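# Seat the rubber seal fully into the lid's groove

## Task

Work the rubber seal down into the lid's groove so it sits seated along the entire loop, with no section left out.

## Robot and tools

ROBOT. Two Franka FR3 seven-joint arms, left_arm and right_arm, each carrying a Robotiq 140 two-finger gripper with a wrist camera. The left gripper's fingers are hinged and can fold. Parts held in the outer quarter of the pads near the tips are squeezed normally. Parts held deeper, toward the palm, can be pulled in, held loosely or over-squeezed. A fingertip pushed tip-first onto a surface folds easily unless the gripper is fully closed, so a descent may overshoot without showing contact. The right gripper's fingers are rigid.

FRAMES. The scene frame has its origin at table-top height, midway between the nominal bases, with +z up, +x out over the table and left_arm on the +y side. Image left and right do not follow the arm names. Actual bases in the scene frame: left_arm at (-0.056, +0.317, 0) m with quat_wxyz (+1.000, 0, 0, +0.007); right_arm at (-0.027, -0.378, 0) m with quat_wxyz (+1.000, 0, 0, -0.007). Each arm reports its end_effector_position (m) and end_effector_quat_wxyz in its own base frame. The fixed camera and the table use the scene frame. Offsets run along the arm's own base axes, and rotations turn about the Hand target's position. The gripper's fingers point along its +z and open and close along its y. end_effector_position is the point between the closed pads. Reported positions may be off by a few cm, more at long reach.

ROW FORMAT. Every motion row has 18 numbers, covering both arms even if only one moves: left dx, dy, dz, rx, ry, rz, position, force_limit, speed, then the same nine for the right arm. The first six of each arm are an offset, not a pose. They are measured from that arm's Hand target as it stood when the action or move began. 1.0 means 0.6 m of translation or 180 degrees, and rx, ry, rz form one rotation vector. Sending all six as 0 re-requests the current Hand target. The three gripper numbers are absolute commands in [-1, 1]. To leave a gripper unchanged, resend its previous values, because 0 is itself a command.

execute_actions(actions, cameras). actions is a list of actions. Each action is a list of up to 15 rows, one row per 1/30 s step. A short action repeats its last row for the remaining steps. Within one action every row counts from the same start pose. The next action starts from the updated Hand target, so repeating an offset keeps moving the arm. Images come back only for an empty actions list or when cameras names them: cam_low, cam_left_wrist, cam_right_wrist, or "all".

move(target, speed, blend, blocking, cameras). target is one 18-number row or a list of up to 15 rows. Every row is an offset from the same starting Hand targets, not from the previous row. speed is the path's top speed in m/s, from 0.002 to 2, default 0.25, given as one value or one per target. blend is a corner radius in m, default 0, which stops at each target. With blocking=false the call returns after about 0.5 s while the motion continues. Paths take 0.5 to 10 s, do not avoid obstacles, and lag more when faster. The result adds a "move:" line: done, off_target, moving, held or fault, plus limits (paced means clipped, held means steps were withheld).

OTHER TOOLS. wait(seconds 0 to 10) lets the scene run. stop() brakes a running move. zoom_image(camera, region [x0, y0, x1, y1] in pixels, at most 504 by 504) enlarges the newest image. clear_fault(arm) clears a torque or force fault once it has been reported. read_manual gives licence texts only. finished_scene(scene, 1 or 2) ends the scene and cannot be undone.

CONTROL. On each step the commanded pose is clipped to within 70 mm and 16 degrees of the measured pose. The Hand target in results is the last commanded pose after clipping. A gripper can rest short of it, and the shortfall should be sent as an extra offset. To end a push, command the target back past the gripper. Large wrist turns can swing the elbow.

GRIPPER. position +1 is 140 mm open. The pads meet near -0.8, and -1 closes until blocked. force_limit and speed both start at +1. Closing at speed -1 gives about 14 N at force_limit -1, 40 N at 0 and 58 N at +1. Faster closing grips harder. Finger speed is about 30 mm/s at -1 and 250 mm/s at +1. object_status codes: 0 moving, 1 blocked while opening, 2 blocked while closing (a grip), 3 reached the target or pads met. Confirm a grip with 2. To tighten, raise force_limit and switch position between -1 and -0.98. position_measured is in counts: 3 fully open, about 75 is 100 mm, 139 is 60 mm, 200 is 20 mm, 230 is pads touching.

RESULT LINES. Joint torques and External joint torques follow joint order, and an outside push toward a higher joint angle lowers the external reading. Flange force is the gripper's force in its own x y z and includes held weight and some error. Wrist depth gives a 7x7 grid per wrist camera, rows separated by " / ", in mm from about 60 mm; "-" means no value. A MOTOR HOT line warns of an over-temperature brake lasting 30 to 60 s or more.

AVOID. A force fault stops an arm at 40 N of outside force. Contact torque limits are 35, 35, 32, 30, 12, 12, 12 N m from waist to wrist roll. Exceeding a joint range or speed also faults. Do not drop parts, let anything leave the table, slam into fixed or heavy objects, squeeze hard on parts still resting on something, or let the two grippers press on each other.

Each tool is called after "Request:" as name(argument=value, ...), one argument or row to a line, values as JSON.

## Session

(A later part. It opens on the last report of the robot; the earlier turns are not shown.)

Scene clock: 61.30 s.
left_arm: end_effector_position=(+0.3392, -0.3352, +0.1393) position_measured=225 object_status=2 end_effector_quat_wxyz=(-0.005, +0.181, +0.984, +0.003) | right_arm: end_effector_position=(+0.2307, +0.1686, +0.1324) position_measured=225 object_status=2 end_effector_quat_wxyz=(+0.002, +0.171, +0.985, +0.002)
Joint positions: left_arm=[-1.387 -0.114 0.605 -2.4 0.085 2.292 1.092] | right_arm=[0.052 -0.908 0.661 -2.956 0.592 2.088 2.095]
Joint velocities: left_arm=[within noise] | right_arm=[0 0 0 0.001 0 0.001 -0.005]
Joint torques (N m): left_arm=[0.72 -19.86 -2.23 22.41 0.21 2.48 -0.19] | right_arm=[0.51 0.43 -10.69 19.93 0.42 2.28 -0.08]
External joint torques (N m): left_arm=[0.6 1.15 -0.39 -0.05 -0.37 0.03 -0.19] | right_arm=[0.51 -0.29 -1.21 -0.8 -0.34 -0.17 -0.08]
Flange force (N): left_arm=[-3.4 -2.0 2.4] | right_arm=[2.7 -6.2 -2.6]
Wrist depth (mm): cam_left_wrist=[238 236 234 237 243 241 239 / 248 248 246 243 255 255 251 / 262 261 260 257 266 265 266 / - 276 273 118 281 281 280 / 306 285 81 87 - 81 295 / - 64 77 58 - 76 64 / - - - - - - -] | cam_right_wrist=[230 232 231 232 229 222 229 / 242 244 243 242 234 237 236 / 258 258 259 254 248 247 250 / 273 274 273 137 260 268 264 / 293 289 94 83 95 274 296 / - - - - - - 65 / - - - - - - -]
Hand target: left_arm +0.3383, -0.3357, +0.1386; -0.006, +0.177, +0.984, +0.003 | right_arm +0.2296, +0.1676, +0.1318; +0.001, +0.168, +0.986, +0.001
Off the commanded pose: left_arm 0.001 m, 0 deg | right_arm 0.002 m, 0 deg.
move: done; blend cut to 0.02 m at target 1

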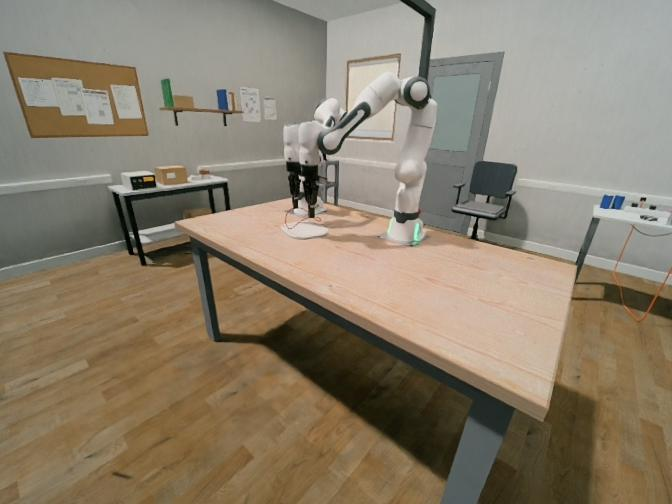

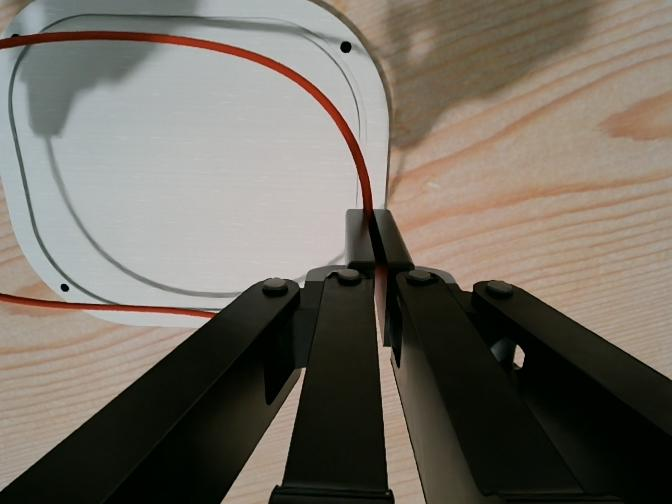

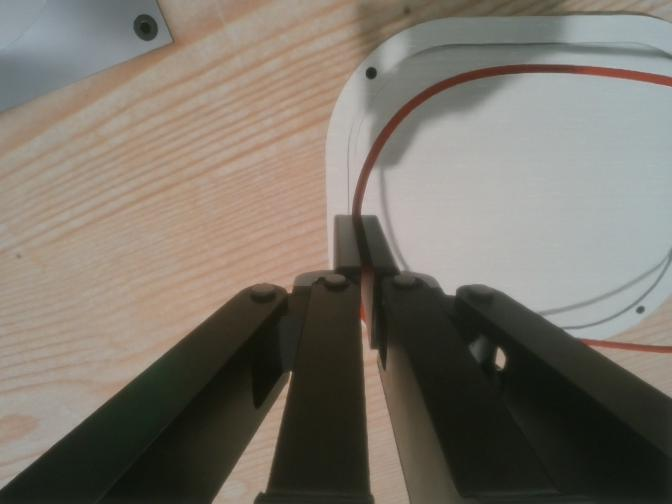

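Request:
move(
  target=[-0.0125,0.0047,-0.131,0,0,0,-1,-0.6,-1,-0.0008,-0.0022,-0.1313,0,0,0,-1,-0.6,-1],
  speed=0.06,
  cameras=["all"],
)

Scene clock: 65.83 s.
left_arm: end_effector_position=(+0.3311, -0.3324, +0.0609) position_measured=225 object_status=2 end_effector_quat_wxyz=(-0.006, +0.175, +0.985, +0.003) | right_arm: end_effector_position=(+0.2298, +0.1669, +0.0532) position_measured=225 object_status=2 end_effector_quat_wxyz=(+0.000, +0.169, +0.986, -0.001)
Joint positions: left_arm=[-1.39 0.05 0.6 -2.48 -0.051 2.507 1.173] | right_arm=[-0.11 -0.74 0.992 -3.013 0.883 2.326 1.95]
Joint velocities: left_arm=[within noise] | right_arm=[0 -0.001 -0.001 0 0 0 -0.006]
Joint torques (N m): left_arm=[0.71 -22.57 0.38 19.41 0.08 2.81 0.32] | right_arm=[-0.68 -0.37 -10.42 15.46 1.11 2.2 0]
External joint torques (N m): left_arm=[0.75 1.28 -0.42 -0.43 -0.38 0.37 0.32] | right_arm=[-0.64 -1.03 -0.31 -0.49 0.48 -0.25 0]
Flange force (N): left_arm=[-4.3 -0.7 6.6] | right_arm=[2.3 -3.9 -4.6]
Wrist depth (mm): cam_left_wrist=[164 164 164 164 174 172 171 / 173 173 172 171 182 181 180 / 182 181 181 181 192 192 190 / 193 193 190 147 200 202 201 / 206 202 81 87 - 81 211 / - 64 77 58 - 76 64 / - - - - - - -] | cam_right_wrist=[163 163 163 163 153 154 153 / 171 171 172 170 161 162 161 / 182 181 182 174 171 171 170 / 193 194 193 123 179 181 181 / 206 203 94 83 95 97 191 / - - - - - - 63 / - - - - - - -]
Hand target: left_arm +0.3308, -0.3329, +0.0600; -0.006, +0.177, +0.984, +0.003 | right_arm +0.2291, +0.1662, +0.0530; +0.001, +0.168, +0.986, +0.001
Off the commanded pose: left_arm 0.001 m, 0 deg | right_arm 0.001 m, 0 deg.
joint sent to its limit (right arm) — joint 4 (elbow), lower limit, where the elbow is as bent as it goes. The joint targets still meet the commanded pose.
move: done

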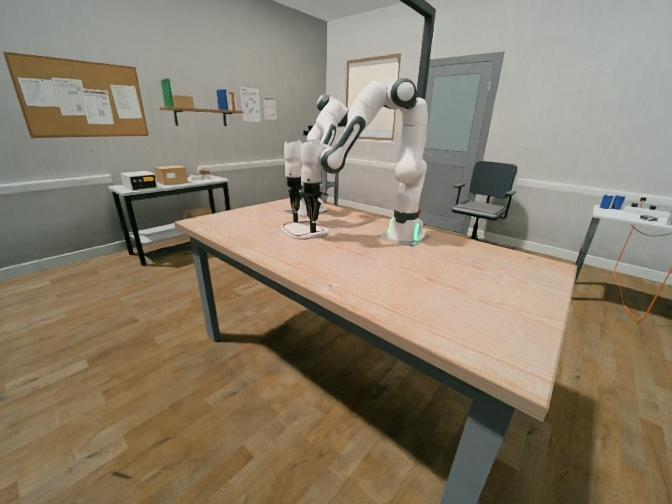

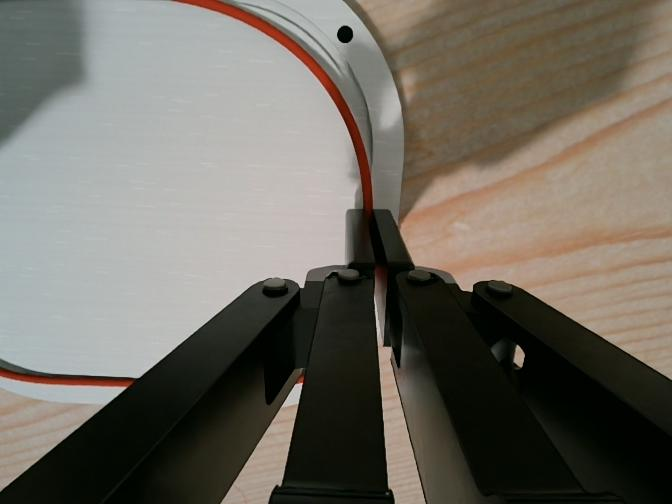

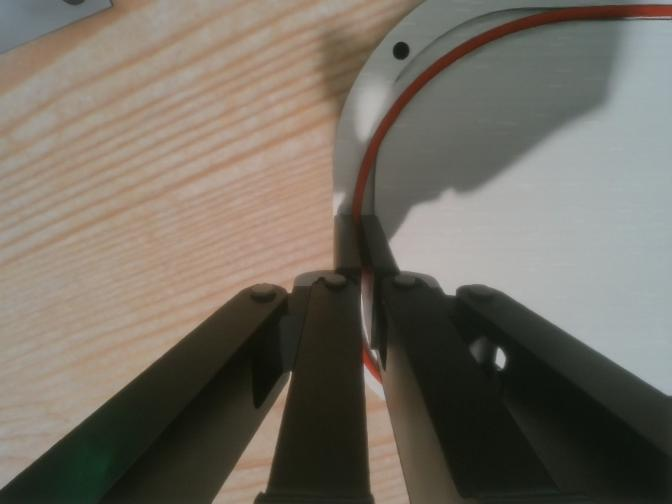

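Request:
zoom_image(
  camera="cam_left_wrist",
  region=[310, 100, 430, 220],
)

Request:
zoom_image(
  camera="cam_right_wrist",
  region=[310, 100, 430, 220],
)

Request:
zoom_image(
  camera="cam_low",
  region=[260, 190, 360, 250],
)

Scaled by 4.200 from the camera's 672x504 image, which has a finer 960x720 frame.

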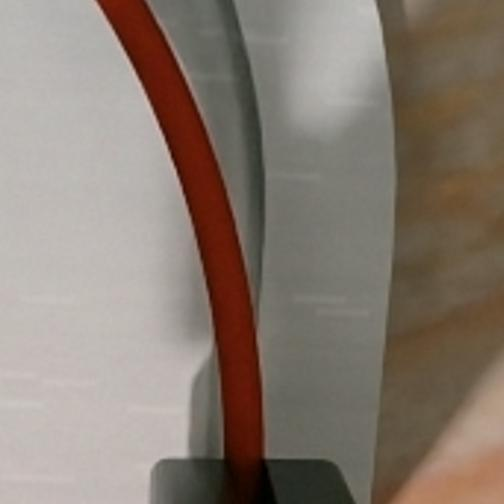

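Scaled by 4.200 from the camera's 672x504 image, which has a finer 960x720 frame.

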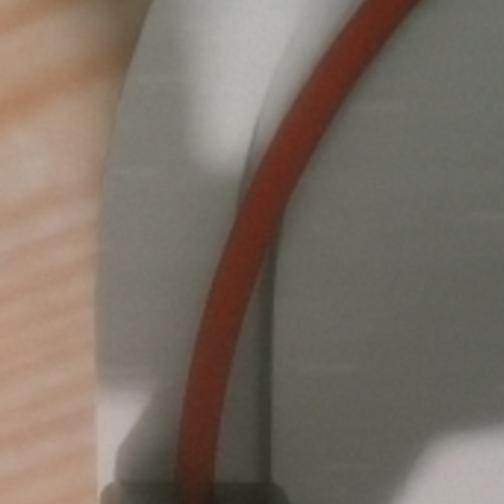

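Scaled by 5.040 from the camera's 672x504 image, which has a finer 960x720 frame.

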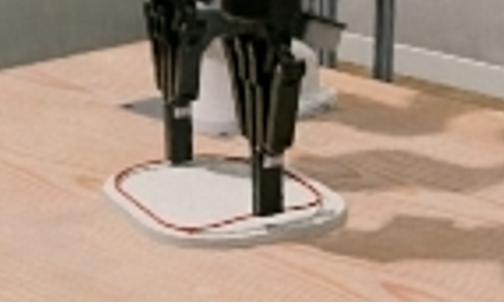

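Request:
move(
  target=[
    [-0.0015,-0.0039,0,0,0,0,-1,-0.6,-1,0.003,0.0083,0,0,0,0,-1,-0.6,-1],
    [-0.0015,-0.0039,-0.0158,0,0,0,-1,-0.6,-1,0.003,0.0083,-0.006,0,0,0,-1,-0.6,-1],
  ],
  speed=0.02,
  cameras=["cam_left_wrist","cam_right_wrist"],
)

Scene clock: 68.70 s.
left_arm: end_effector_position=(+0.3302, -0.3351, +0.0516) position_measured=225 object_status=2 end_effector_quat_wxyz=(-0.006, +0.175, +0.985, +0.003) | right_arm: end_effector_position=(+0.2293, +0.1705, +0.0494) position_measured=225 object_status=2 end_effector_quat_wxyz=(-0.001, +0.166, +0.986, -0.001)
Joint positions: left_arm=[-1.39 0.08 0.591 -2.48 -0.081 2.53 1.188] | right_arm=[-0.118 -0.718 1.012 -3.007 0.893 2.343 1.948]
Joint velocities: left_arm=[0.001 0 -0.002 0.001 -0.002 0.003 0.007] | right_arm=[within noise]
Joint torques (N m): left_arm=[0.68 -23.19 0.72 18.86 0.09 2.79 0.28] | right_arm=[-0.79 1.22 -10.18 15.19 1.29 3 0.06]
External joint torques (N m): left_arm=[0.68 1.37 -0.6 -0.58 -0.36 0.35 0.27] | right_arm=[-0.76 0.7 -0.11 -0.55 0.67 0.57 0.06]
Flange force (N): left_arm=[-3.9 -0.8 7.0] | right_arm=[-4.0 1.9 8.3]
Wrist depth (mm): cam_left_wrist=[155 157 155 156 164 164 163 / 165 166 162 163 171 173 171 / 173 173 172 172 180 182 182 / 184 182 183 147 189 193 191 / 195 192 87 87 - 82 201 / - 64 77 58 - 76 64 / - - - - - - -] | cam_right_wrist=[160 160 160 160 150 151 151 / 168 169 169 166 158 158 157 / 177 178 178 172 166 167 165 / 189 190 189 138 175 177 178 / 201 198 94 83 95 184 189 / - - - - - - 65 / - - - - - - -]
Hand target: left_arm +0.3299, -0.3352, +0.0506; -0.006, +0.177, +0.984, +0.003 | right_arm +0.2309, +0.1712, +0.0494; +0.001, +0.168, +0.986, +0.001
Off the commanded pose: left_arm 0.001 m, 0 deg | right_arm 0.002 m, 0 deg.
move: done
Images, in order (width x height): cam_left_wrist 672x504, cam_right_wrist 672x504.

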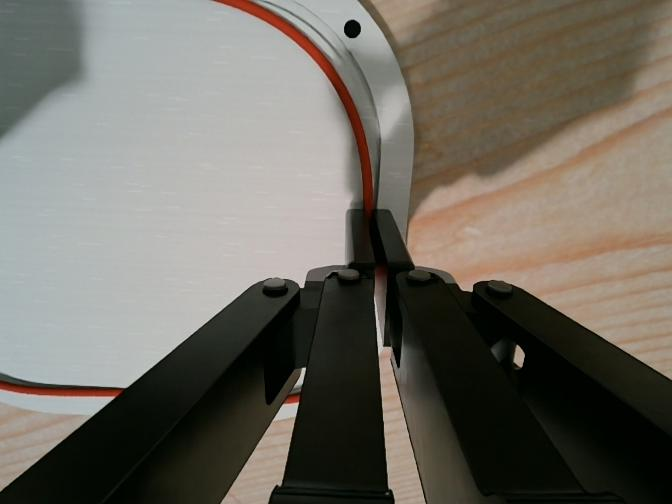

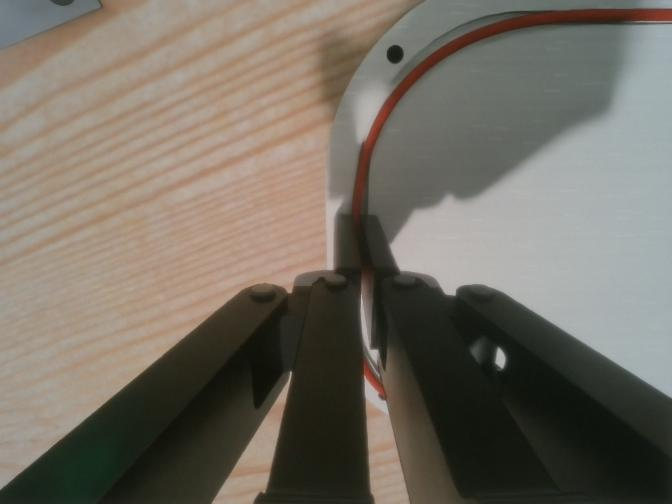

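Request:
zoom_image(
  camera="cam_left_wrist",
  region=[320, 120, 420, 220],
)

Request:
zoom_image(
  camera="cam_right_wrist",
  region=[310, 120, 410, 220],
)

Scaled by 5.040 from the camera's 672x504 image, which has a finer 960x720 frame.

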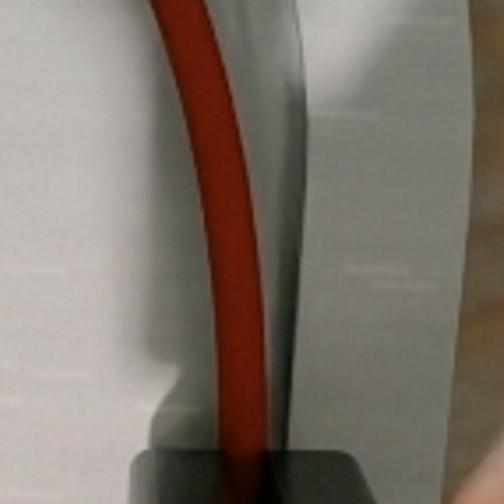

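Scaled by 5.040 from the camera's 672x504 image, which has a finer 960x720 frame.

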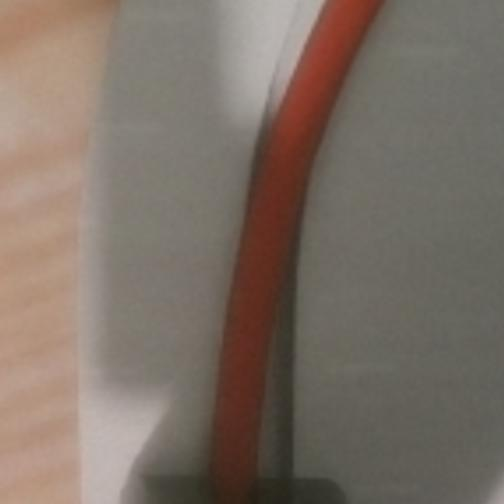

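Request:
move(
  target=[
    [0.0006,0.0016,0,0,0,0,-1,-0.6,-1,0.0008,0.0024,0.0025,0,0,0,-1,-0.6,-1],
  ],
  speed=0.02,
  cameras=["cam_left_wrist","cam_right_wrist"],
)

Request:
zoom_image(
  camera="cam_left_wrist",
  region=[320, 120, 420, 220],
)

Request:
zoom_image(
  camera="cam_right_wrist",
  region=[310, 120, 410, 220],
)

Scene clock: 69.90 s.
left_arm: end_effector_position=(+0.3299, -0.3348, +0.0513) position_measured=225 object_status=2 end_effector_quat_wxyz=(-0.006, +0.176, +0.984, +0.003) | right_arm: end_effector_position=(+0.2304, +0.1721, +0.0503) position_measured=225 object_status=2 end_effector_quat_wxyz=(+0.000, +0.166, +0.986, +0.000)
Joint positions: left_arm=[-1.39 0.08 0.591 -2.481 -0.081 2.531 1.191] | right_arm=[-0.119 -0.718 1.012 -3.004 0.893 2.343 1.948]
Joint torques (N m): left_arm=[1.05 -23.81 1.02 18.62 0.24 2.78 0.32] | right_arm=[-0.65 0.14 -10.74 15.57 0.7 2.37 0.22]
External joint torques (N m): left_arm=[1.03 0.73 -0.32 -0.82 -0.2 0.34 0.32] | right_arm=[-0.66 -0.32 -0.67 -0.17 0.09 -0.06 0.22]
Flange force (N): left_arm=[-1.4 1.2 4.9] | right_arm=[-0.8 -1.3 -2.8]
Wrist depth (mm): cam_left_wrist=[- 157 155 155 164 163 163 / - 164 162 162 171 173 172 / 175 172 172 171 180 181 181 / 184 183 182 147 188 192 191 / 195 191 87 87 - 81 201 / - 64 77 58 - 76 64 / - - - - - - -] | cam_right_wrist=[160 160 160 159 150 151 151 / 169 169 169 167 157 158 159 / 179 179 179 171 168 169 166 / 190 190 190 137 176 178 179 / 203 200 94 83 95 185 191 / - - - - - - 65 / - - - - - - -]
Hand target: left_arm +0.3303, -0.3343, +0.0506; -0.006, +0.177, +0.984, +0.003 | right_arm +0.2314, +0.1727, +0.0509; +0.001, +0.168, +0.986, +0.001
Off the commanded pose: left_arm 0.001 m, 0 deg | right_arm 0.001 m, 0 deg.
move: done
Images, in order (width x height): cam_left_wrist 672x504, cam_right_wrist 672x504.

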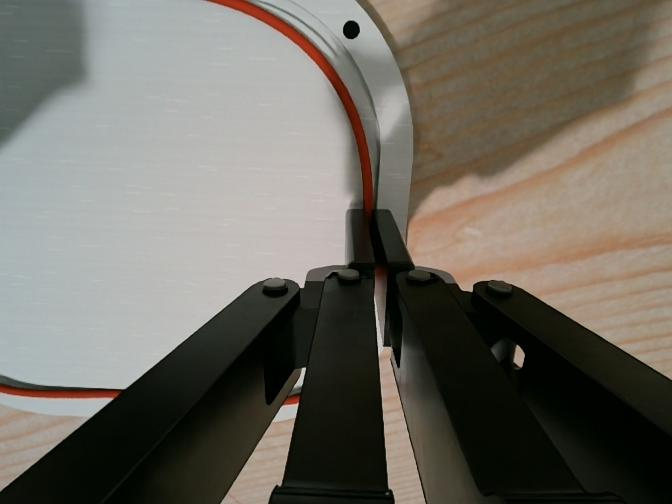

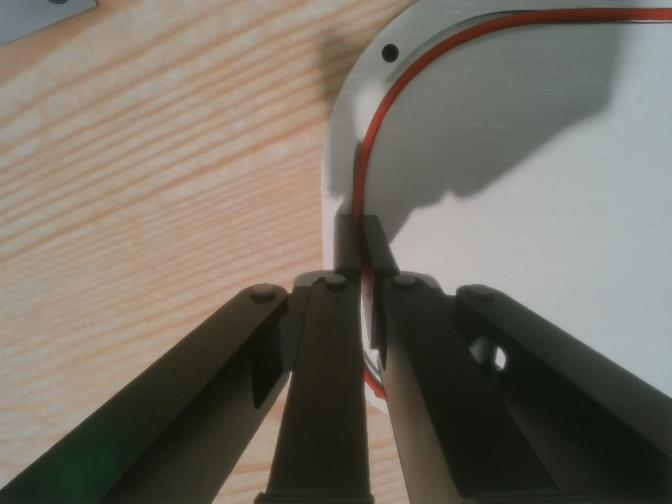

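Scaled by 5.040 from the camera's 672x504 image, which has a finer 960x720 frame.

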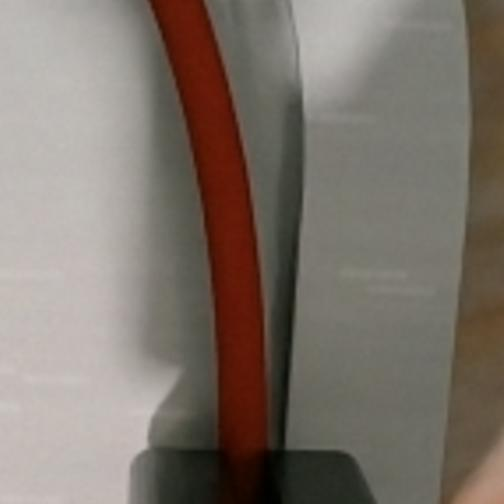

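Scaled by 5.040 from the camera's 672x504 image, which has a finer 960x720 frame.

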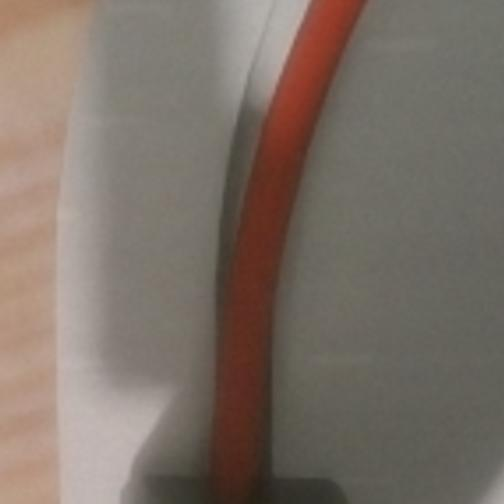

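Request:
execute_actions(
  actions=[
    [[0.0006,0.0015,0,0,0,0,-1,-0.6,-1,0.0003,0.001,0,0,0,0,-1,-0.6,-1]],
    [[0,0,-0.0012,0,0,0,-1,-0.6,-1,0,0,-0.0012,0,0,0,-1,-0.6,-1]],
    [[0,0,-0.0012,0,0,0,-1,-0.6,-1,0,0,-0.0012,0,0,0,-1,-0.6,-1]],
    [[0,0,-0.0012,0,0,0,-1,-0.6,-1,0,0,-0.0012,0,0,0,-1,-0.6,-1]],
  ],
  cameras=["cam_left_wrist","cam_right_wrist"],
)

Request:
zoom_image(
  camera="cam_left_wrist",
  region=[320, 120, 420, 220],
)

Request:
zoom_image(
  camera="cam_right_wrist",
  region=[310, 120, 410, 220],
)

Scene clock: 72.43 s.
left_arm: end_effector_position=(+0.3305, -0.3340, +0.0495) position_measured=225 object_status=2 end_effector_quat_wxyz=(-0.006, +0.176, +0.984, +0.003) | right_arm: end_effector_position=(+0.2304, +0.1724, +0.0490) position_measured=225 object_status=2 end_effector_quat_wxyz=(+0.000, +0.166, +0.986, -0.001)
Joint positions: left_arm=[-1.388 0.083 0.591 -2.483 -0.085 2.537 1.197] | right_arm=[-0.124 -0.714 1.02 -3.002 0.895 2.347 1.949]
Joint torques (N m): left_arm=[0.93 -23.24 1.13 18.63 0.07 2.8 0.27] | right_arm=[-1.05 2.02 -9.6 15.07 1.42 3.23 0.13]
External joint torques (N m): left_arm=[0.91 1.37 -0.27 -0.77 -0.37 0.35 0.27] | right_arm=[-1.04 1.49 0.49 -0.54 0.81 0.8 0.13]
External joint torques at the end of the 1st action: left_arm=[1.14 0.74 -0.28 -0.84 -0.04 0.35 0.31] | right_arm=[-0.73 -0.18 -0.62 -0.26 0.07 -0.07 0.23]
External joint torques at the end of the 2nd action: left_arm=[1.14 1.28 -0.23 -0.84 -0.36 0.34 0.33] | right_arm=[-0.72 0.25 -0.58 -0.27 0.5 0.08 0.2]
External joint torques at the end of the 3rd action: left_arm=[1 1.55 -0.32 -0.94 -0.36 0.3 0.29] | right_arm=[-0.76 0.46 -0.4 -0.39 0.51 0.19 0.16]
Flange force (N): left_arm=[-3.5 0.1 7.1] | right_arm=[-7.5 6.0 15.7]
Flange force at the end of the 1st action (N): left_arm=[-1.0 1.5 4.5] | right_arm=[-1.4 -1.0 -1.9]
Flange force at the end of the 2nd action (N): left_arm=[-3.4 0.6 6.9] | right_arm=[-2.1 0.1 1.8]
Flange force at the end of the 3rd action (N): left_arm=[-3.6 0.2 7.6] | right_arm=[-3.0 0.8 4.0]
Wrist depth (mm): cam_left_wrist=[153 155 154 154 162 162 162 / 163 162 160 161 169 171 169 / 171 171 170 169 178 179 179 / 184 181 180 147 189 190 189 / 193 189 87 87 - 81 198 / - 64 77 58 - 76 64 / - - - - - - -] | cam_right_wrist=[159 159 159 160 148 151 150 / 168 169 169 166 158 157 157 / 178 178 179 170 166 166 165 / 188 189 189 138 175 179 179 / 202 199 93 83 95 184 189 / - - - - - - 63 / - - - - - - -]
Hand target: left_arm +0.3306, -0.3334, +0.0484; -0.006, +0.177, +0.984, +0.003 | right_arm +0.2315, +0.1733, +0.0487; +0.001, +0.168, +0.986, +0.001
Off the commanded pose: left_arm 0.001 m, 0 deg | right_arm 0.001 m, 0 deg.
Images, in order (width x height): cam_left_wrist 672x504, cam_right_wrist 672x504.

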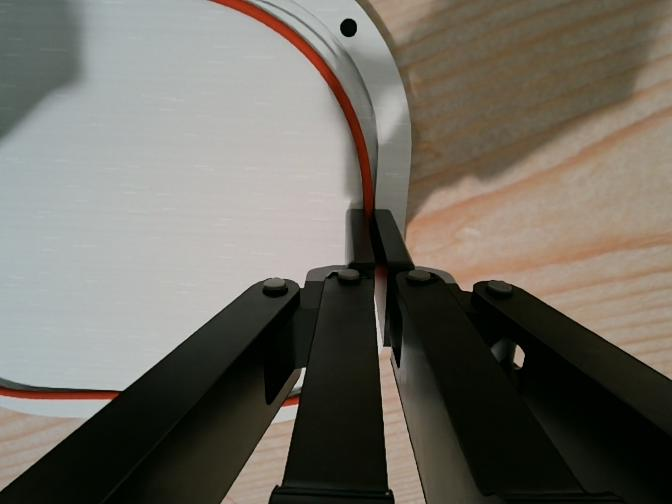

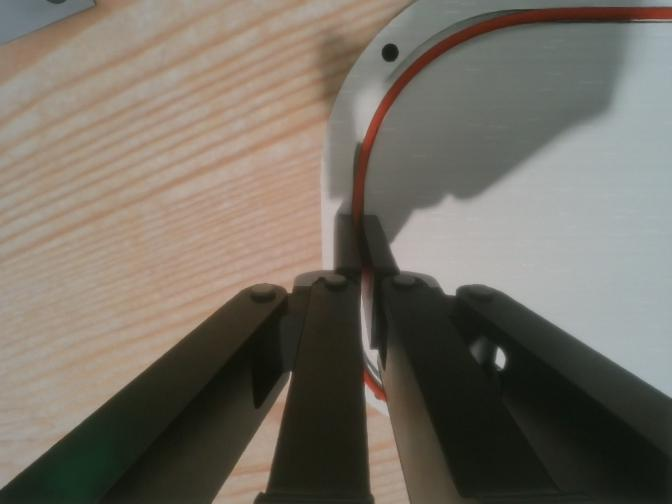

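Scaled by 5.040 from the camera's 672x504 image, which has a finer 960x720 frame.

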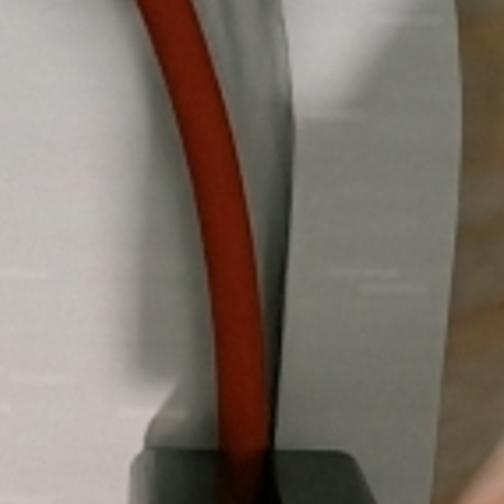

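Scaled by 5.040 from the camera's 672x504 image, which has a finer 960x720 frame.

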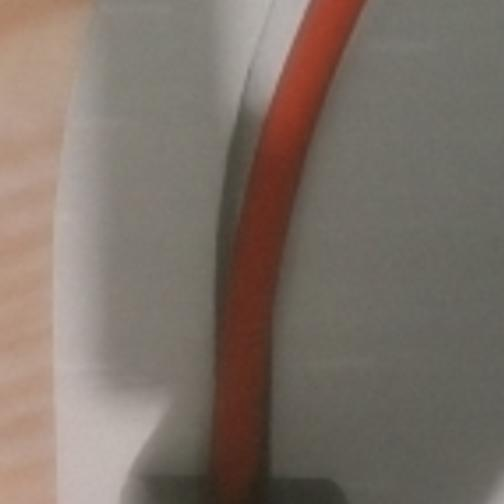

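Request:
execute_actions(
  actions=[
    [[0,0,-0.0012,0,0,0,-1,-0.6,-1,0,0,0,0,0,0,-1,-0.6,-1]],
    [[0,0,-0.0012,0,0,0,-1,-0.6,-1,0,0,0,0,0,0,-1,-0.6,-1]],
    [[0,0,-0.0008,0,0,0,-1,-0.6,-1,0,0,0,0,0,0,-1,-0.6,-1]],
  ],
)

Scene clock: 74.33 s.
left_arm: end_effector_position=(+0.3307, -0.3337, +0.0478) position_measured=225 object_status=2 end_effector_quat_wxyz=(-0.006, +0.176, +0.984, +0.003) | right_arm: end_effector_position=(+0.2304, +0.1724, +0.0490) position_measured=225 object_status=2 end_effector_quat_wxyz=(+0.000, +0.166, +0.986, -0.001)
Joint positions: left_arm=[-1.388 0.089 0.591 -2.483 -0.091 2.541 1.201] | right_arm=[-0.124 -0.714 1.02 -3.002 0.895 2.347 1.949]
Joint torques (N m): left_arm=[0.78 -23.07 0.8 18.48 -0.02 2.88 0.31] | right_arm=[-0.94 2.02 -9.57 15.04 1.42 3.25 0.09]
External joint torques (N m): left_arm=[0.79 1.61 -0.66 -0.85 -0.46 0.43 0.31] | right_arm=[-0.96 1.55 0.52 -0.66 0.81 0.81 0.09]
External joint torques at the end of the 1st action: left_arm=[0.94 1.44 -0.25 -0.68 -0.33 0.36 0.35] | right_arm=[-1 1.51 0.47 -0.5 0.82 0.81 0.13]
External joint torques at the end of the 2nd action: left_arm=[0.81 1.39 -0.24 -0.82 -0.4 0.35 0.25] | right_arm=[-1.07 1.55 0.46 -0.66 0.81 0.81 0.09]
Flange force (N): left_arm=[-4.1 -0.6 8.6] | right_arm=[-7.2 5.7 16.0]
Flange force at the end of the 1st action (N): left_arm=[-4.1 0.1 7.4] | right_arm=[-7.4 6.1 15.7]
Flange force at the end of the 2nd action (N): left_arm=[-3.3 0.0 7.2] | right_arm=[-7.7 5.8 16.0]
Wrist depth (mm): cam_left_wrist=[- 152 152 152 161 161 160 / 161 160 160 159 168 169 169 / 170 170 170 166 177 177 177 / 182 179 178 147 187 188 188 / 192 187 87 87 - 81 196 / - 64 77 58 - 76 64 / - - - - - - -] | cam_right_wrist=[159 159 159 160 147 151 150 / 168 168 168 165 157 157 157 / 178 178 178 169 167 167 165 / 190 189 189 138 174 177 176 / 202 199 94 83 95 183 189 / - - - - - - 65 / - - - - - - -]
Hand target: left_arm +0.3306, -0.3334, +0.0465; -0.006, +0.177, +0.984, +0.003 | right_arm +0.2315, +0.1733, +0.0487; +0.001, +0.168, +0.986, +0.001
Off the commanded pose: left_arm 0.001 m, 0 deg | right_arm 0.001 m, 0 deg.

Request:
execute_actions(
  actions=[
    [[0,0,-0.0012,0,0,0,-1,-0.6,-1,0,0,0,0,0,0,-1,-0.6,-1]],
    [[0,0,-0.0012,0,0,0,-1,-0.6,-1,0,0,0,0,0,0,-1,-0.6,-1]],
    [[0,0,-0.0008,0,0,0,-1,-0.6,-1,0,0,0,0,0,0,-1,-0.6,-1]],
  ],
  cameras=["cam_left_wrist","cam_right_wrist"],
)

Request:
zoom_image(
  camera="cam_left_wrist",
  region=[320, 120, 420, 220],
)

Scene clock: 76.30 s.
left_arm: end_effector_position=(+0.3308, -0.3337, +0.0477) position_measured=225 object_status=2 end_effector_quat_wxyz=(-0.007, +0.175, +0.985, +0.002) | right_arm: end_effector_position=(+0.2304, +0.1724, +0.0490) position_measured=225 object_status=2 end_effector_quat_wxyz=(+0.000, +0.166, +0.986, -0.001)
Joint positions: left_arm=[-1.387 0.089 0.591 -2.483 -0.096 2.541 1.205] | right_arm=[-0.124 -0.714 1.02 -3.002 0.895 2.347 1.949]
Joint torques (N m): left_arm=[0.34 -20.29 0.13 18 -0.19 3.59 0.35] | right_arm=[-1.05 2.07 -9.57 15.03 1.42 3.25 0.12]
External joint torques (N m): left_arm=[0.33 4.43 -1.36 -1.34 -0.63 1.13 0.35] | right_arm=[-1 1.6 0.56 -0.65 0.81 0.8 0.12]
External joint torques at the end of the 1st action: left_arm=[0.58 2.66 -0.95 -0.94 -0.53 0.7 0.31] | right_arm=[-1.05 1.63 0.45 -0.69 0.82 0.8 0.1]
External joint torques at the end of the 2nd action: left_arm=[0.52 3.76 -1.1 -1.08 -0.58 0.99 0.36] | right_arm=[-0.95 1.51 0.5 -0.67 0.83 0.81 0.1]
Flange force (N): left_arm=[-9.8 -4.2 19.4] | right_arm=[-7.5 6.1 16.3]
Flange force at the end of the 1st action (N): left_arm=[-6.4 -2.2 12.6] | right_arm=[-7.7 5.8 16.2]
Flange force at the end of the 2nd action (N): left_arm=[-8.9 -3.3 16.8] | right_arm=[-7.0 5.5 15.7]
Wrist depth (mm): cam_left_wrist=[- 153 152 152 161 161 160 / 161 161 160 159 168 169 168 / 170 169 169 167 177 178 178 / 182 181 179 147 186 188 187 / 191 188 87 87 - 81 196 / - 64 77 58 - 76 64 / - - - - - - -] | cam_right_wrist=[159 159 159 159 148 150 150 / 168 168 168 165 157 158 158 / 178 177 179 168 166 167 165 / 189 189 190 138 175 177 177 / 201 199 94 83 95 96 190 / - - - - - - 65 / - - - - - - -]
Hand target: left_arm +0.3306, -0.3334, +0.0446; -0.006, +0.177, +0.984, +0.003 | right_arm +0.2315, +0.1733, +0.0487; +0.001, +0.168, +0.986, +0.001
Off the commanded pose: left_arm 0.003 m, 0 deg | right_arm 0.001 m, 0 deg.
Images, in order (width x height): cam_left_wrist 672x504, cam_right_wrist 672x504.

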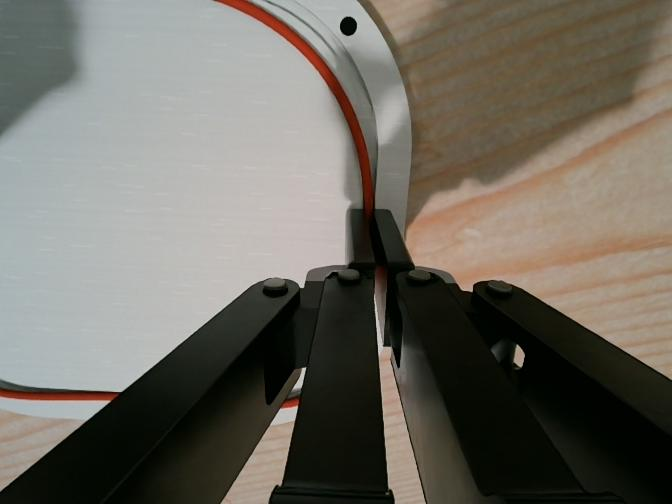

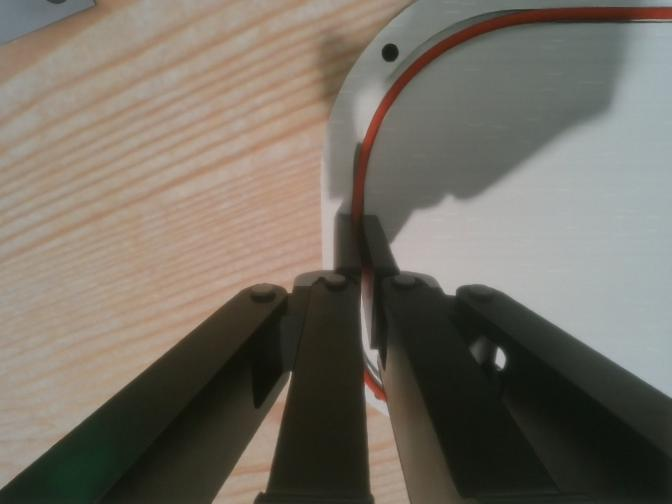

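Scaled by 5.040 from the camera's 672x504 image, which has a finer 960x720 frame.

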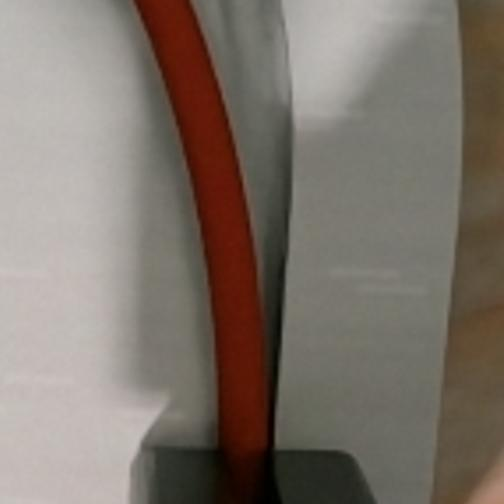

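Request:
execute_actions(
  actions=[
    [[0,0,0.0043,0,0,0,-1,-0.6,-1,0,0,0,0,0,0,-1,-0.6,-1]],
    [[0,0,0,0,0,0,-0.7,-0.6,-1,0,0,0,0,0,0,-1,-0.6,-1]],
  ],
)

Request:
move(
  target=[0,0,0.04,0,0,0,-0.7,-0.6,-1,0,0,0,0,0,0,-1,-0.6,-1],
  speed=0.05,
  cameras=["all"],
)

Request:
zoom_image(
  camera="cam_left_wrist",
  region=[200, 0, 440, 240],
)

Scene clock: 77.77 s.
left_arm: end_effector_position=(+0.3309, -0.3338, +0.0478) position_measured=217 object_status=3 end_effector_quat_wxyz=(-0.007, +0.175, +0.985, +0.002) | right_arm: end_effector_position=(+0.2306, +0.1724, +0.0491) position_measured=225 object_status=2 end_effector_quat_wxyz=(+0.000, +0.166, +0.986, -0.001)
Joint positions: left_arm=[-1.387 0.089 0.591 -2.483 -0.096 2.542 1.205] | right_arm=[-0.124 -0.713 1.02 -3.002 0.896 2.348 1.949]
Joint torques (N m): left_arm=[1 -23.02 1.54 18.22 0.54 2.57 0.07] | right_arm=[-0.86 1.91 -9.84 14.89 1.4 2.89 0.07]
External joint torques (N m): left_arm=[1.04 1.74 0.11 -1.17 0.1 0.1 0.07] | right_arm=[-0.91 1.41 0.23 -0.78 0.79 0.46 0.07]
External joint torques at the end of the 1st action: left_arm=[-0.05 1.94 -0.94 -0.77 -0.12 0.3 0.09] | right_arm=[-1 1.54 0.52 -0.56 0.81 0.81 0.12]
Flange force (N): left_arm=[-1.8 0.9 5.6] | right_arm=[-5.8 3.9 12.6]
Flange force at the end of the 1st action (N): left_arm=[-3.2 -2.1 7.7] | right_arm=[-7.4 6.0 15.9]
Wrist depth (mm): cam_left_wrist=[- 153 152 153 161 160 160 / 161 161 160 160 167 168 168 / 170 170 169 168 176 177 178 / 183 179 178 147 187 188 187 / 191 187 87 76 - 82 196 / - 64 75 61 - 76 64 / - - - - - - -] | cam_right_wrist=[159 159 159 159 148 151 150 / 168 168 169 166 159 157 157 / 178 178 178 171 166 167 165 / 189 189 188 137 175 178 177 / 202 199 94 83 95 97 189 / - - - - - - 65 / - - - - - - -]
Hand target: left_arm +0.3306, -0.3334, +0.0471; -0.006, +0.177, +0.984, +0.003 | right_arm +0.2315, +0.1733, +0.0487; +0.001, +0.168, +0.986, +0.001
Off the commanded pose: left_arm 0.001 m, 0 deg | right_arm 0.001 m, 0 deg.

Scene clock: 79.07 s.
left_arm: end_effector_position=(+0.3308, -0.3337, +0.0705) position_measured=217 object_status=3 end_effector_quat_wxyz=(-0.007, +0.178, +0.984, +0.002) | right_arm: end_effector_position=(+0.2306, +0.1724, +0.0491) position_measured=225 object_status=2 end_effector_quat_wxyz=(+0.000, +0.166, +0.986, -0.001)
Joint positions: left_arm=[-1.388 0.025 0.598 -2.475 -0.03 2.483 1.164] | right_arm=[-0.124 -0.713 1.02 -3.002 0.896 2.348 1.949]
Joint velocities: left_arm=[0 0.001 0 0.001 -0.001 -0.001 -0.008] | right_arm=[within noise]
Joint torques (N m): left_arm=[0.66 -23.41 0.15 19.77 0.75 2.22 -0.27] | right_arm=[-0.86 1.88 -9.8 14.88 1.41 2.89 0.08]
External joint torques (N m): left_arm=[0.63 0.08 -0.3 -0.44 0.28 -0.23 -0.28] | right_arm=[-0.87 1.38 0.31 -0.81 0.8 0.45 0.08]
Flange force (N): left_arm=[2.2 0.8 -1.3] | right_arm=[-5.5 3.9 12.6]
Wrist depth (mm): cam_left_wrist=[174 173 171 173 181 181 179 / 183 182 181 180 190 189 189 / 192 192 185 190 201 199 199 / 205 203 201 117 210 212 209 / 217 213 87 76 - 81 220 / - 64 75 61 - 76 64 / - - - - - - -] | cam_right_wrist=[159 159 160 159 148 151 150 / 167 168 169 167 157 157 157 / 178 178 178 170 164 166 166 / 189 189 189 137 176 179 177 / 203 198 94 83 95 184 189 / - - - - - - 65 / - - - - - - -]
Hand target: left_arm +0.3306, -0.3334, +0.0711; -0.006, +0.177, +0.984, +0.003 | right_arm +0.2315, +0.1733, +0.0487; +0.001, +0.168, +0.986, +0.001
Off the commanded pose: left_arm 0.001 m, 0 deg | right_arm 0.001 m, 0 deg.
move: done

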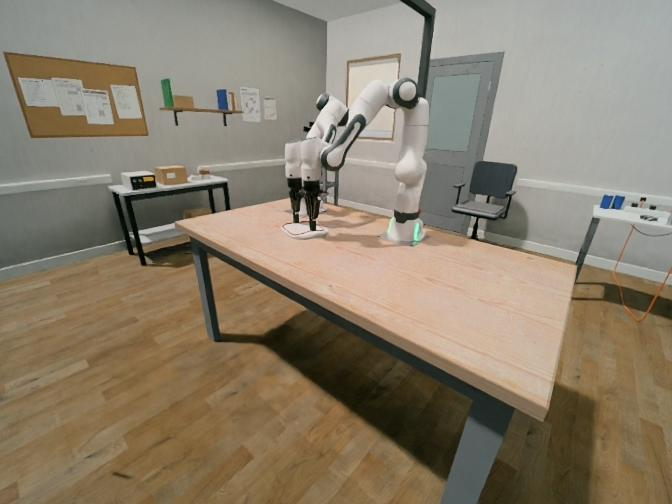

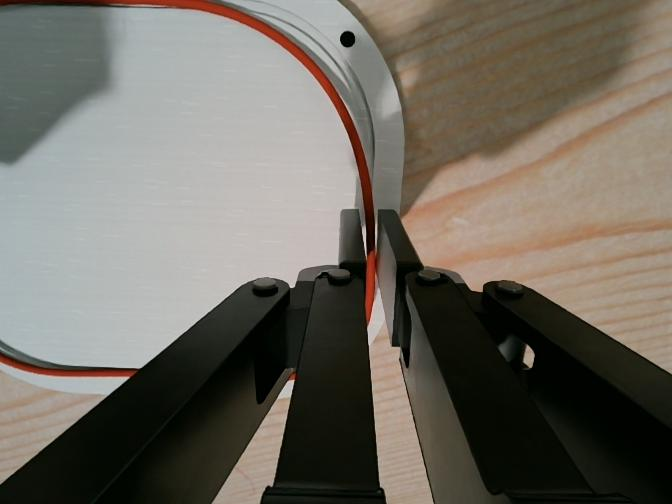

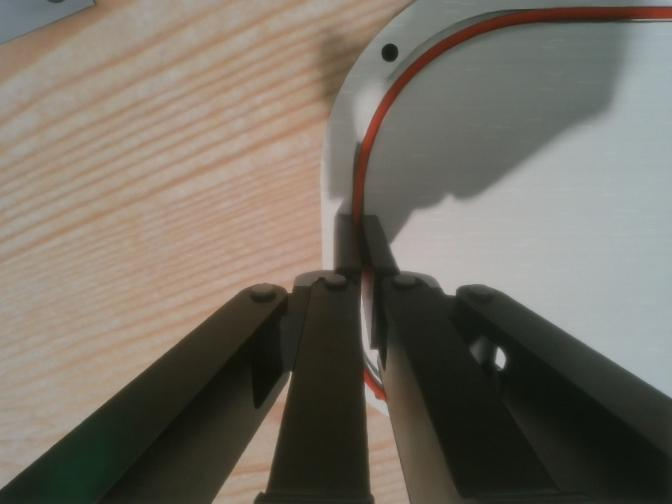

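Scaled by 2.100 from the camera's 672x504 image, which has a finer 960x720 frame.

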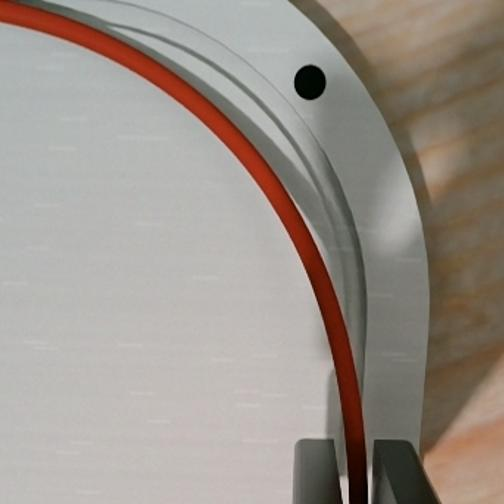

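Request:
execute_actions(
  actions=[
    [[0,0,0,0,0,0,-1,-0.6,0,0,0,0,0,0,0,-1,-0.6,-1]],
    [[0,0,0,0,0,0,-1,-0.6,0,0,0,0,0,0,0,-1,-0.6,-1]],
  ],
)

Request:
move(
  target=[
    [0,0,-0.0317,0,0,0,-1,-0.6,0,0,0,0,0,0,0,-1,-0.6,-1],
    [0,0,-0.042,0,0,0,-1,-0.6,0,0,0,0,0,0,0,-1,-0.6,-1],
  ],
  speed=[0.05,0.008],
  cameras=["cam_left_wrist"],
)

Scene clock: 80.70 s.
left_arm: end_effector_position=(+0.3308, -0.3336, +0.0705) position_measured=229 object_status=2 end_effector_quat_wxyz=(-0.007, +0.178, +0.984, +0.002) | right_arm: end_effector_position=(+0.2306, +0.1724, +0.0491) position_measured=225 object_status=2 end_effector_quat_wxyz=(+0.000, +0.166, +0.986, -0.001)
Joint positions: left_arm=[-1.388 0.025 0.598 -2.475 -0.03 2.483 1.162] | right_arm=[-0.124 -0.713 1.02 -3.002 0.896 2.348 1.949]
Joint torques (N m): left_arm=[0.68 -23.44 0.15 19.77 0.76 2.23 -0.22] | right_arm=[-0.82 1.85 -9.82 14.94 1.39 2.9 0.09]
External joint torques (N m): left_arm=[0.61 0.1 -0.34 -0.4 0.29 -0.21 -0.22] | right_arm=[-0.8 1.35 0.29 -0.7 0.78 0.46 0.09]
External joint torques at the end of the 1st action: left_arm=[0.64 0.11 -0.3 -0.48 0.3 -0.24 -0.2] | right_arm=[-0.82 1.46 0.29 -0.89 0.79 0.45 0.08]
Flange force (N): left_arm=[1.9 0.7 -1.1] | right_arm=[-5.3 4.0 12.3]
Flange force at the end of the 1st action (N): left_arm=[2.0 0.9 -1.1] | right_arm=[-5.4 3.7 12.9]
Wrist depth (mm): cam_left_wrist=[174 173 171 174 181 180 180 / 183 182 182 179 190 189 188 / 194 192 191 190 200 200 199 / 204 203 200 130 209 211 210 / - 214 80 87 - 81 220 / - 64 76 - - 76 64 / - - - - - - -] | cam_right_wrist=[159 160 159 159 148 151 150 / 168 169 168 166 157 158 157 / 178 178 179 170 167 166 165 / 188 190 189 138 174 177 177 / 202 198 94 83 95 97 189 / - - - - - - 62 / - - - - - - -]
Hand target: left_arm +0.3306, -0.3334, +0.0711; -0.006, +0.177, +0.984, +0.003 | right_arm +0.2315, +0.1733, +0.0487; +0.001, +0.168, +0.986, +0.001
Off the commanded pose: left_arm 0.001 m, 0 deg | right_arm 0.001 m, 0 deg.

Scene clock: 82.67 s.
left_arm: end_effector_position=(+0.3309, -0.3334, +0.0477) position_measured=229 object_status=2 end_effector_quat_wxyz=(-0.006, +0.174, +0.985, +0.003) | right_arm: end_effector_position=(+0.2306, +0.1724, +0.0491) position_measured=225 object_status=2 end_effector_quat_wxyz=(+0.000, +0.166, +0.986, -0.001)
Joint positions: left_arm=[-1.387 0.089 0.591 -2.483 -0.092 2.541 1.2] | right_arm=[-0.124 -0.713 1.02 -3.002 0.896 2.348 1.949]
Joint torques (N m): left_arm=[0.58 -22.08 0.47 18.28 -0.1 3.33 0.39] | right_arm=[-0.84 1.85 -9.82 14.96 1.41 2.89 0.13]
External joint torques (N m): left_arm=[0.56 2.65 -1.03 -1.08 -0.54 0.88 0.39] | right_arm=[-0.9 1.37 0.26 -0.76 0.8 0.45 0.13]
Flange force (N): left_arm=[-6.1 -1.9 13.3] | right_arm=[-5.6 4.0 12.4]
Wrist depth (mm): cam_left_wrist=[- 152 152 152 161 160 160 / 161 160 160 158 167 169 169 / 170 169 168 167 177 178 178 / 182 177 178 147 188 189 188 / - 193 81 87 - 81 197 / - 64 76 - - 76 64 / - - - - - - -] | cam_right_wrist=[159 159 159 159 148 150 149 / 168 168 168 165 158 157 157 / 177 178 178 169 166 166 165 / 189 190 190 137 175 181 177 / 202 200 94 83 95 185 189 / - - - - - - 65 / - - - - - - -]
Hand target: left_arm +0.3306, -0.3334, +0.0459; -0.006, +0.177, +0.984, +0.003 | right_arm +0.2315, +0.1733, +0.0487; +0.001, +0.168, +0.986, +0.001
Off the commanded pose: left_arm 0.002 m, 0 deg | right_arm 0.001 m, 0 deg.
move: done
Images, in order (width x height): cam_left_wrist 672x504.

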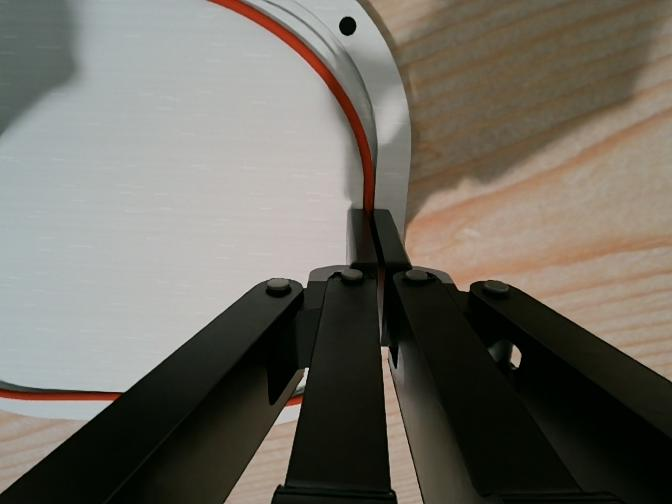

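Request:
execute_actions(
  actions=[
    [[0,0,0.0023,0,0,0,-1,-0.6,0,0,0,0,0,0,0,-1,-0.6,-1]],
    [[0,0,0,0,0,0,-0.5,-0.6,-1,0,0,0,0,0,0,-1,-0.6,-1]],
    [[0,0,0,0,0,0,-0.5,-0.6,-1,0,0,0,0,0,0,-1,-0.6,-1]],
  ],
  cameras=["cam_left_wrist","cam_right_wrist"],
)

Request:
zoom_image(
  camera="cam_left_wrist",
  region=[290, 100, 450, 260],
)

Scene clock: 84.67 s.
left_arm: end_effector_position=(+0.3310, -0.3335, +0.0478) position_measured=192 object_status=3 end_effector_quat_wxyz=(-0.006, +0.175, +0.985, +0.003) | right_arm: end_effector_position=(+0.2306, +0.1724, +0.0491) position_measured=225 object_status=2 end_effector_quat_wxyz=(+0.000, +0.166, +0.986, -0.001)
Joint positions: left_arm=[-1.387 0.089 0.591 -2.483 -0.092 2.541 1.201] | right_arm=[-0.124 -0.713 1.02 -3.002 0.896 2.348 1.949]
Joint torques (N m): left_arm=[0.71 -23.93 1.23 18.52 0.4 2.61 0.25] | right_arm=[-0.88 1.88 -9.79 14.9 1.39 2.88 0.12]
External joint torques (N m): left_arm=[0.62 0.92 -0.33 -0.88 -0.04 0.14 0.25] | right_arm=[-0.95 1.41 0.26 -0.82 0.78 0.45 0.12]
External joint torques at the end of the 1st action: left_arm=[0.38 1.42 -0.98 -0.71 -0.28 0.39 0.24] | right_arm=[-0.79 1.37 0.31 -0.69 0.81 0.46 0.15]
External joint torques at the end of the 2nd action: left_arm=[0.93 1.11 -0.07 -0.8 -0.02 0.17 0.21] | right_arm=[-0.83 1.41 0.22 -0.82 0.77 0.44 0.12]
Flange force (N): left_arm=[-1.0 0.7 4.3] | right_arm=[-5.9 4.0 12.7]
Flange force at the end of the 1st action (N): left_arm=[-3.1 -1.2 7.4] | right_arm=[-5.2 4.1 12.4]
Flange force at the end of the 2nd action (N): left_arm=[-1.9 0.9 4.6] | right_arm=[-5.3 3.7 12.3]
Wrist depth (mm): cam_left_wrist=[- 152 152 152 161 160 160 / 161 163 160 159 168 169 167 / 170 171 169 168 176 179 178 / 180 179 178 174 152 189 187 / - 186 93 184 122 84 194 / - 64 - 212 - - 68 / - - - 230 - - -] | cam_right_wrist=[160 159 159 159 148 151 150 / 168 168 169 164 157 157 157 / 178 178 178 170 166 166 164 / 189 190 189 138 173 177 177 / 202 199 94 83 95 184 190 / - - - - - - 63 / - - - - - - -]
Hand target: left_arm +0.3306, -0.3334, +0.0473; -0.006, +0.177, +0.984, +0.003 | right_arm +0.2315, +0.1733, +0.0487; +0.001, +0.168, +0.986, +0.001
Off the commanded pose: left_arm 0.001 m, 0 deg | right_arm 0.001 m, 0 deg.
Images, in order (width x height): cam_left_wrist 672x504, cam_right_wrist 672x504.

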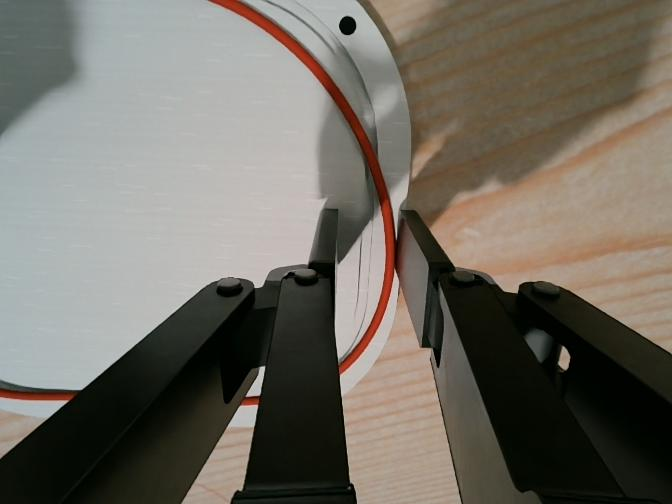

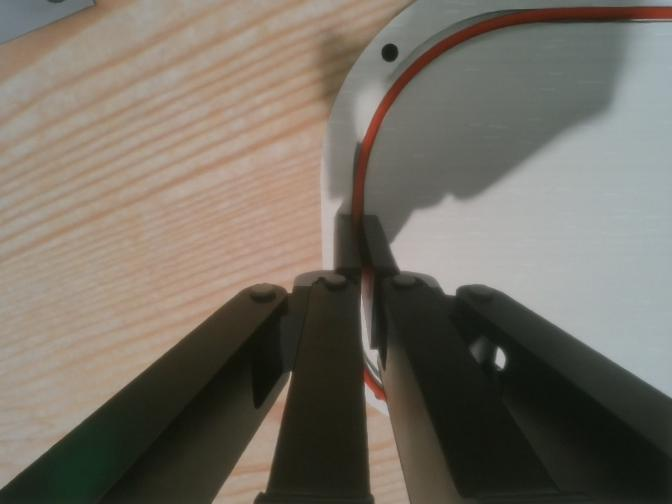

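Scaled by 3.150 from the camera's 672x504 image, which has a finer 960x720 frame.

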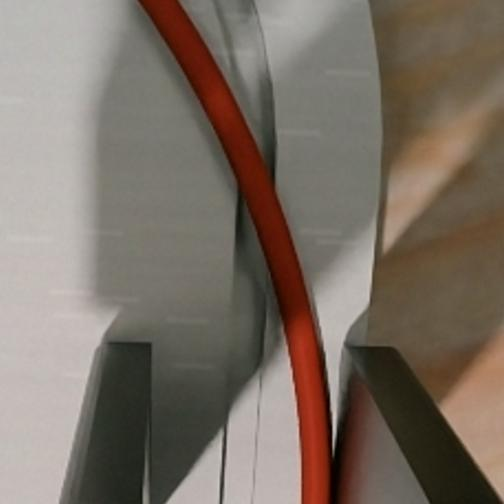

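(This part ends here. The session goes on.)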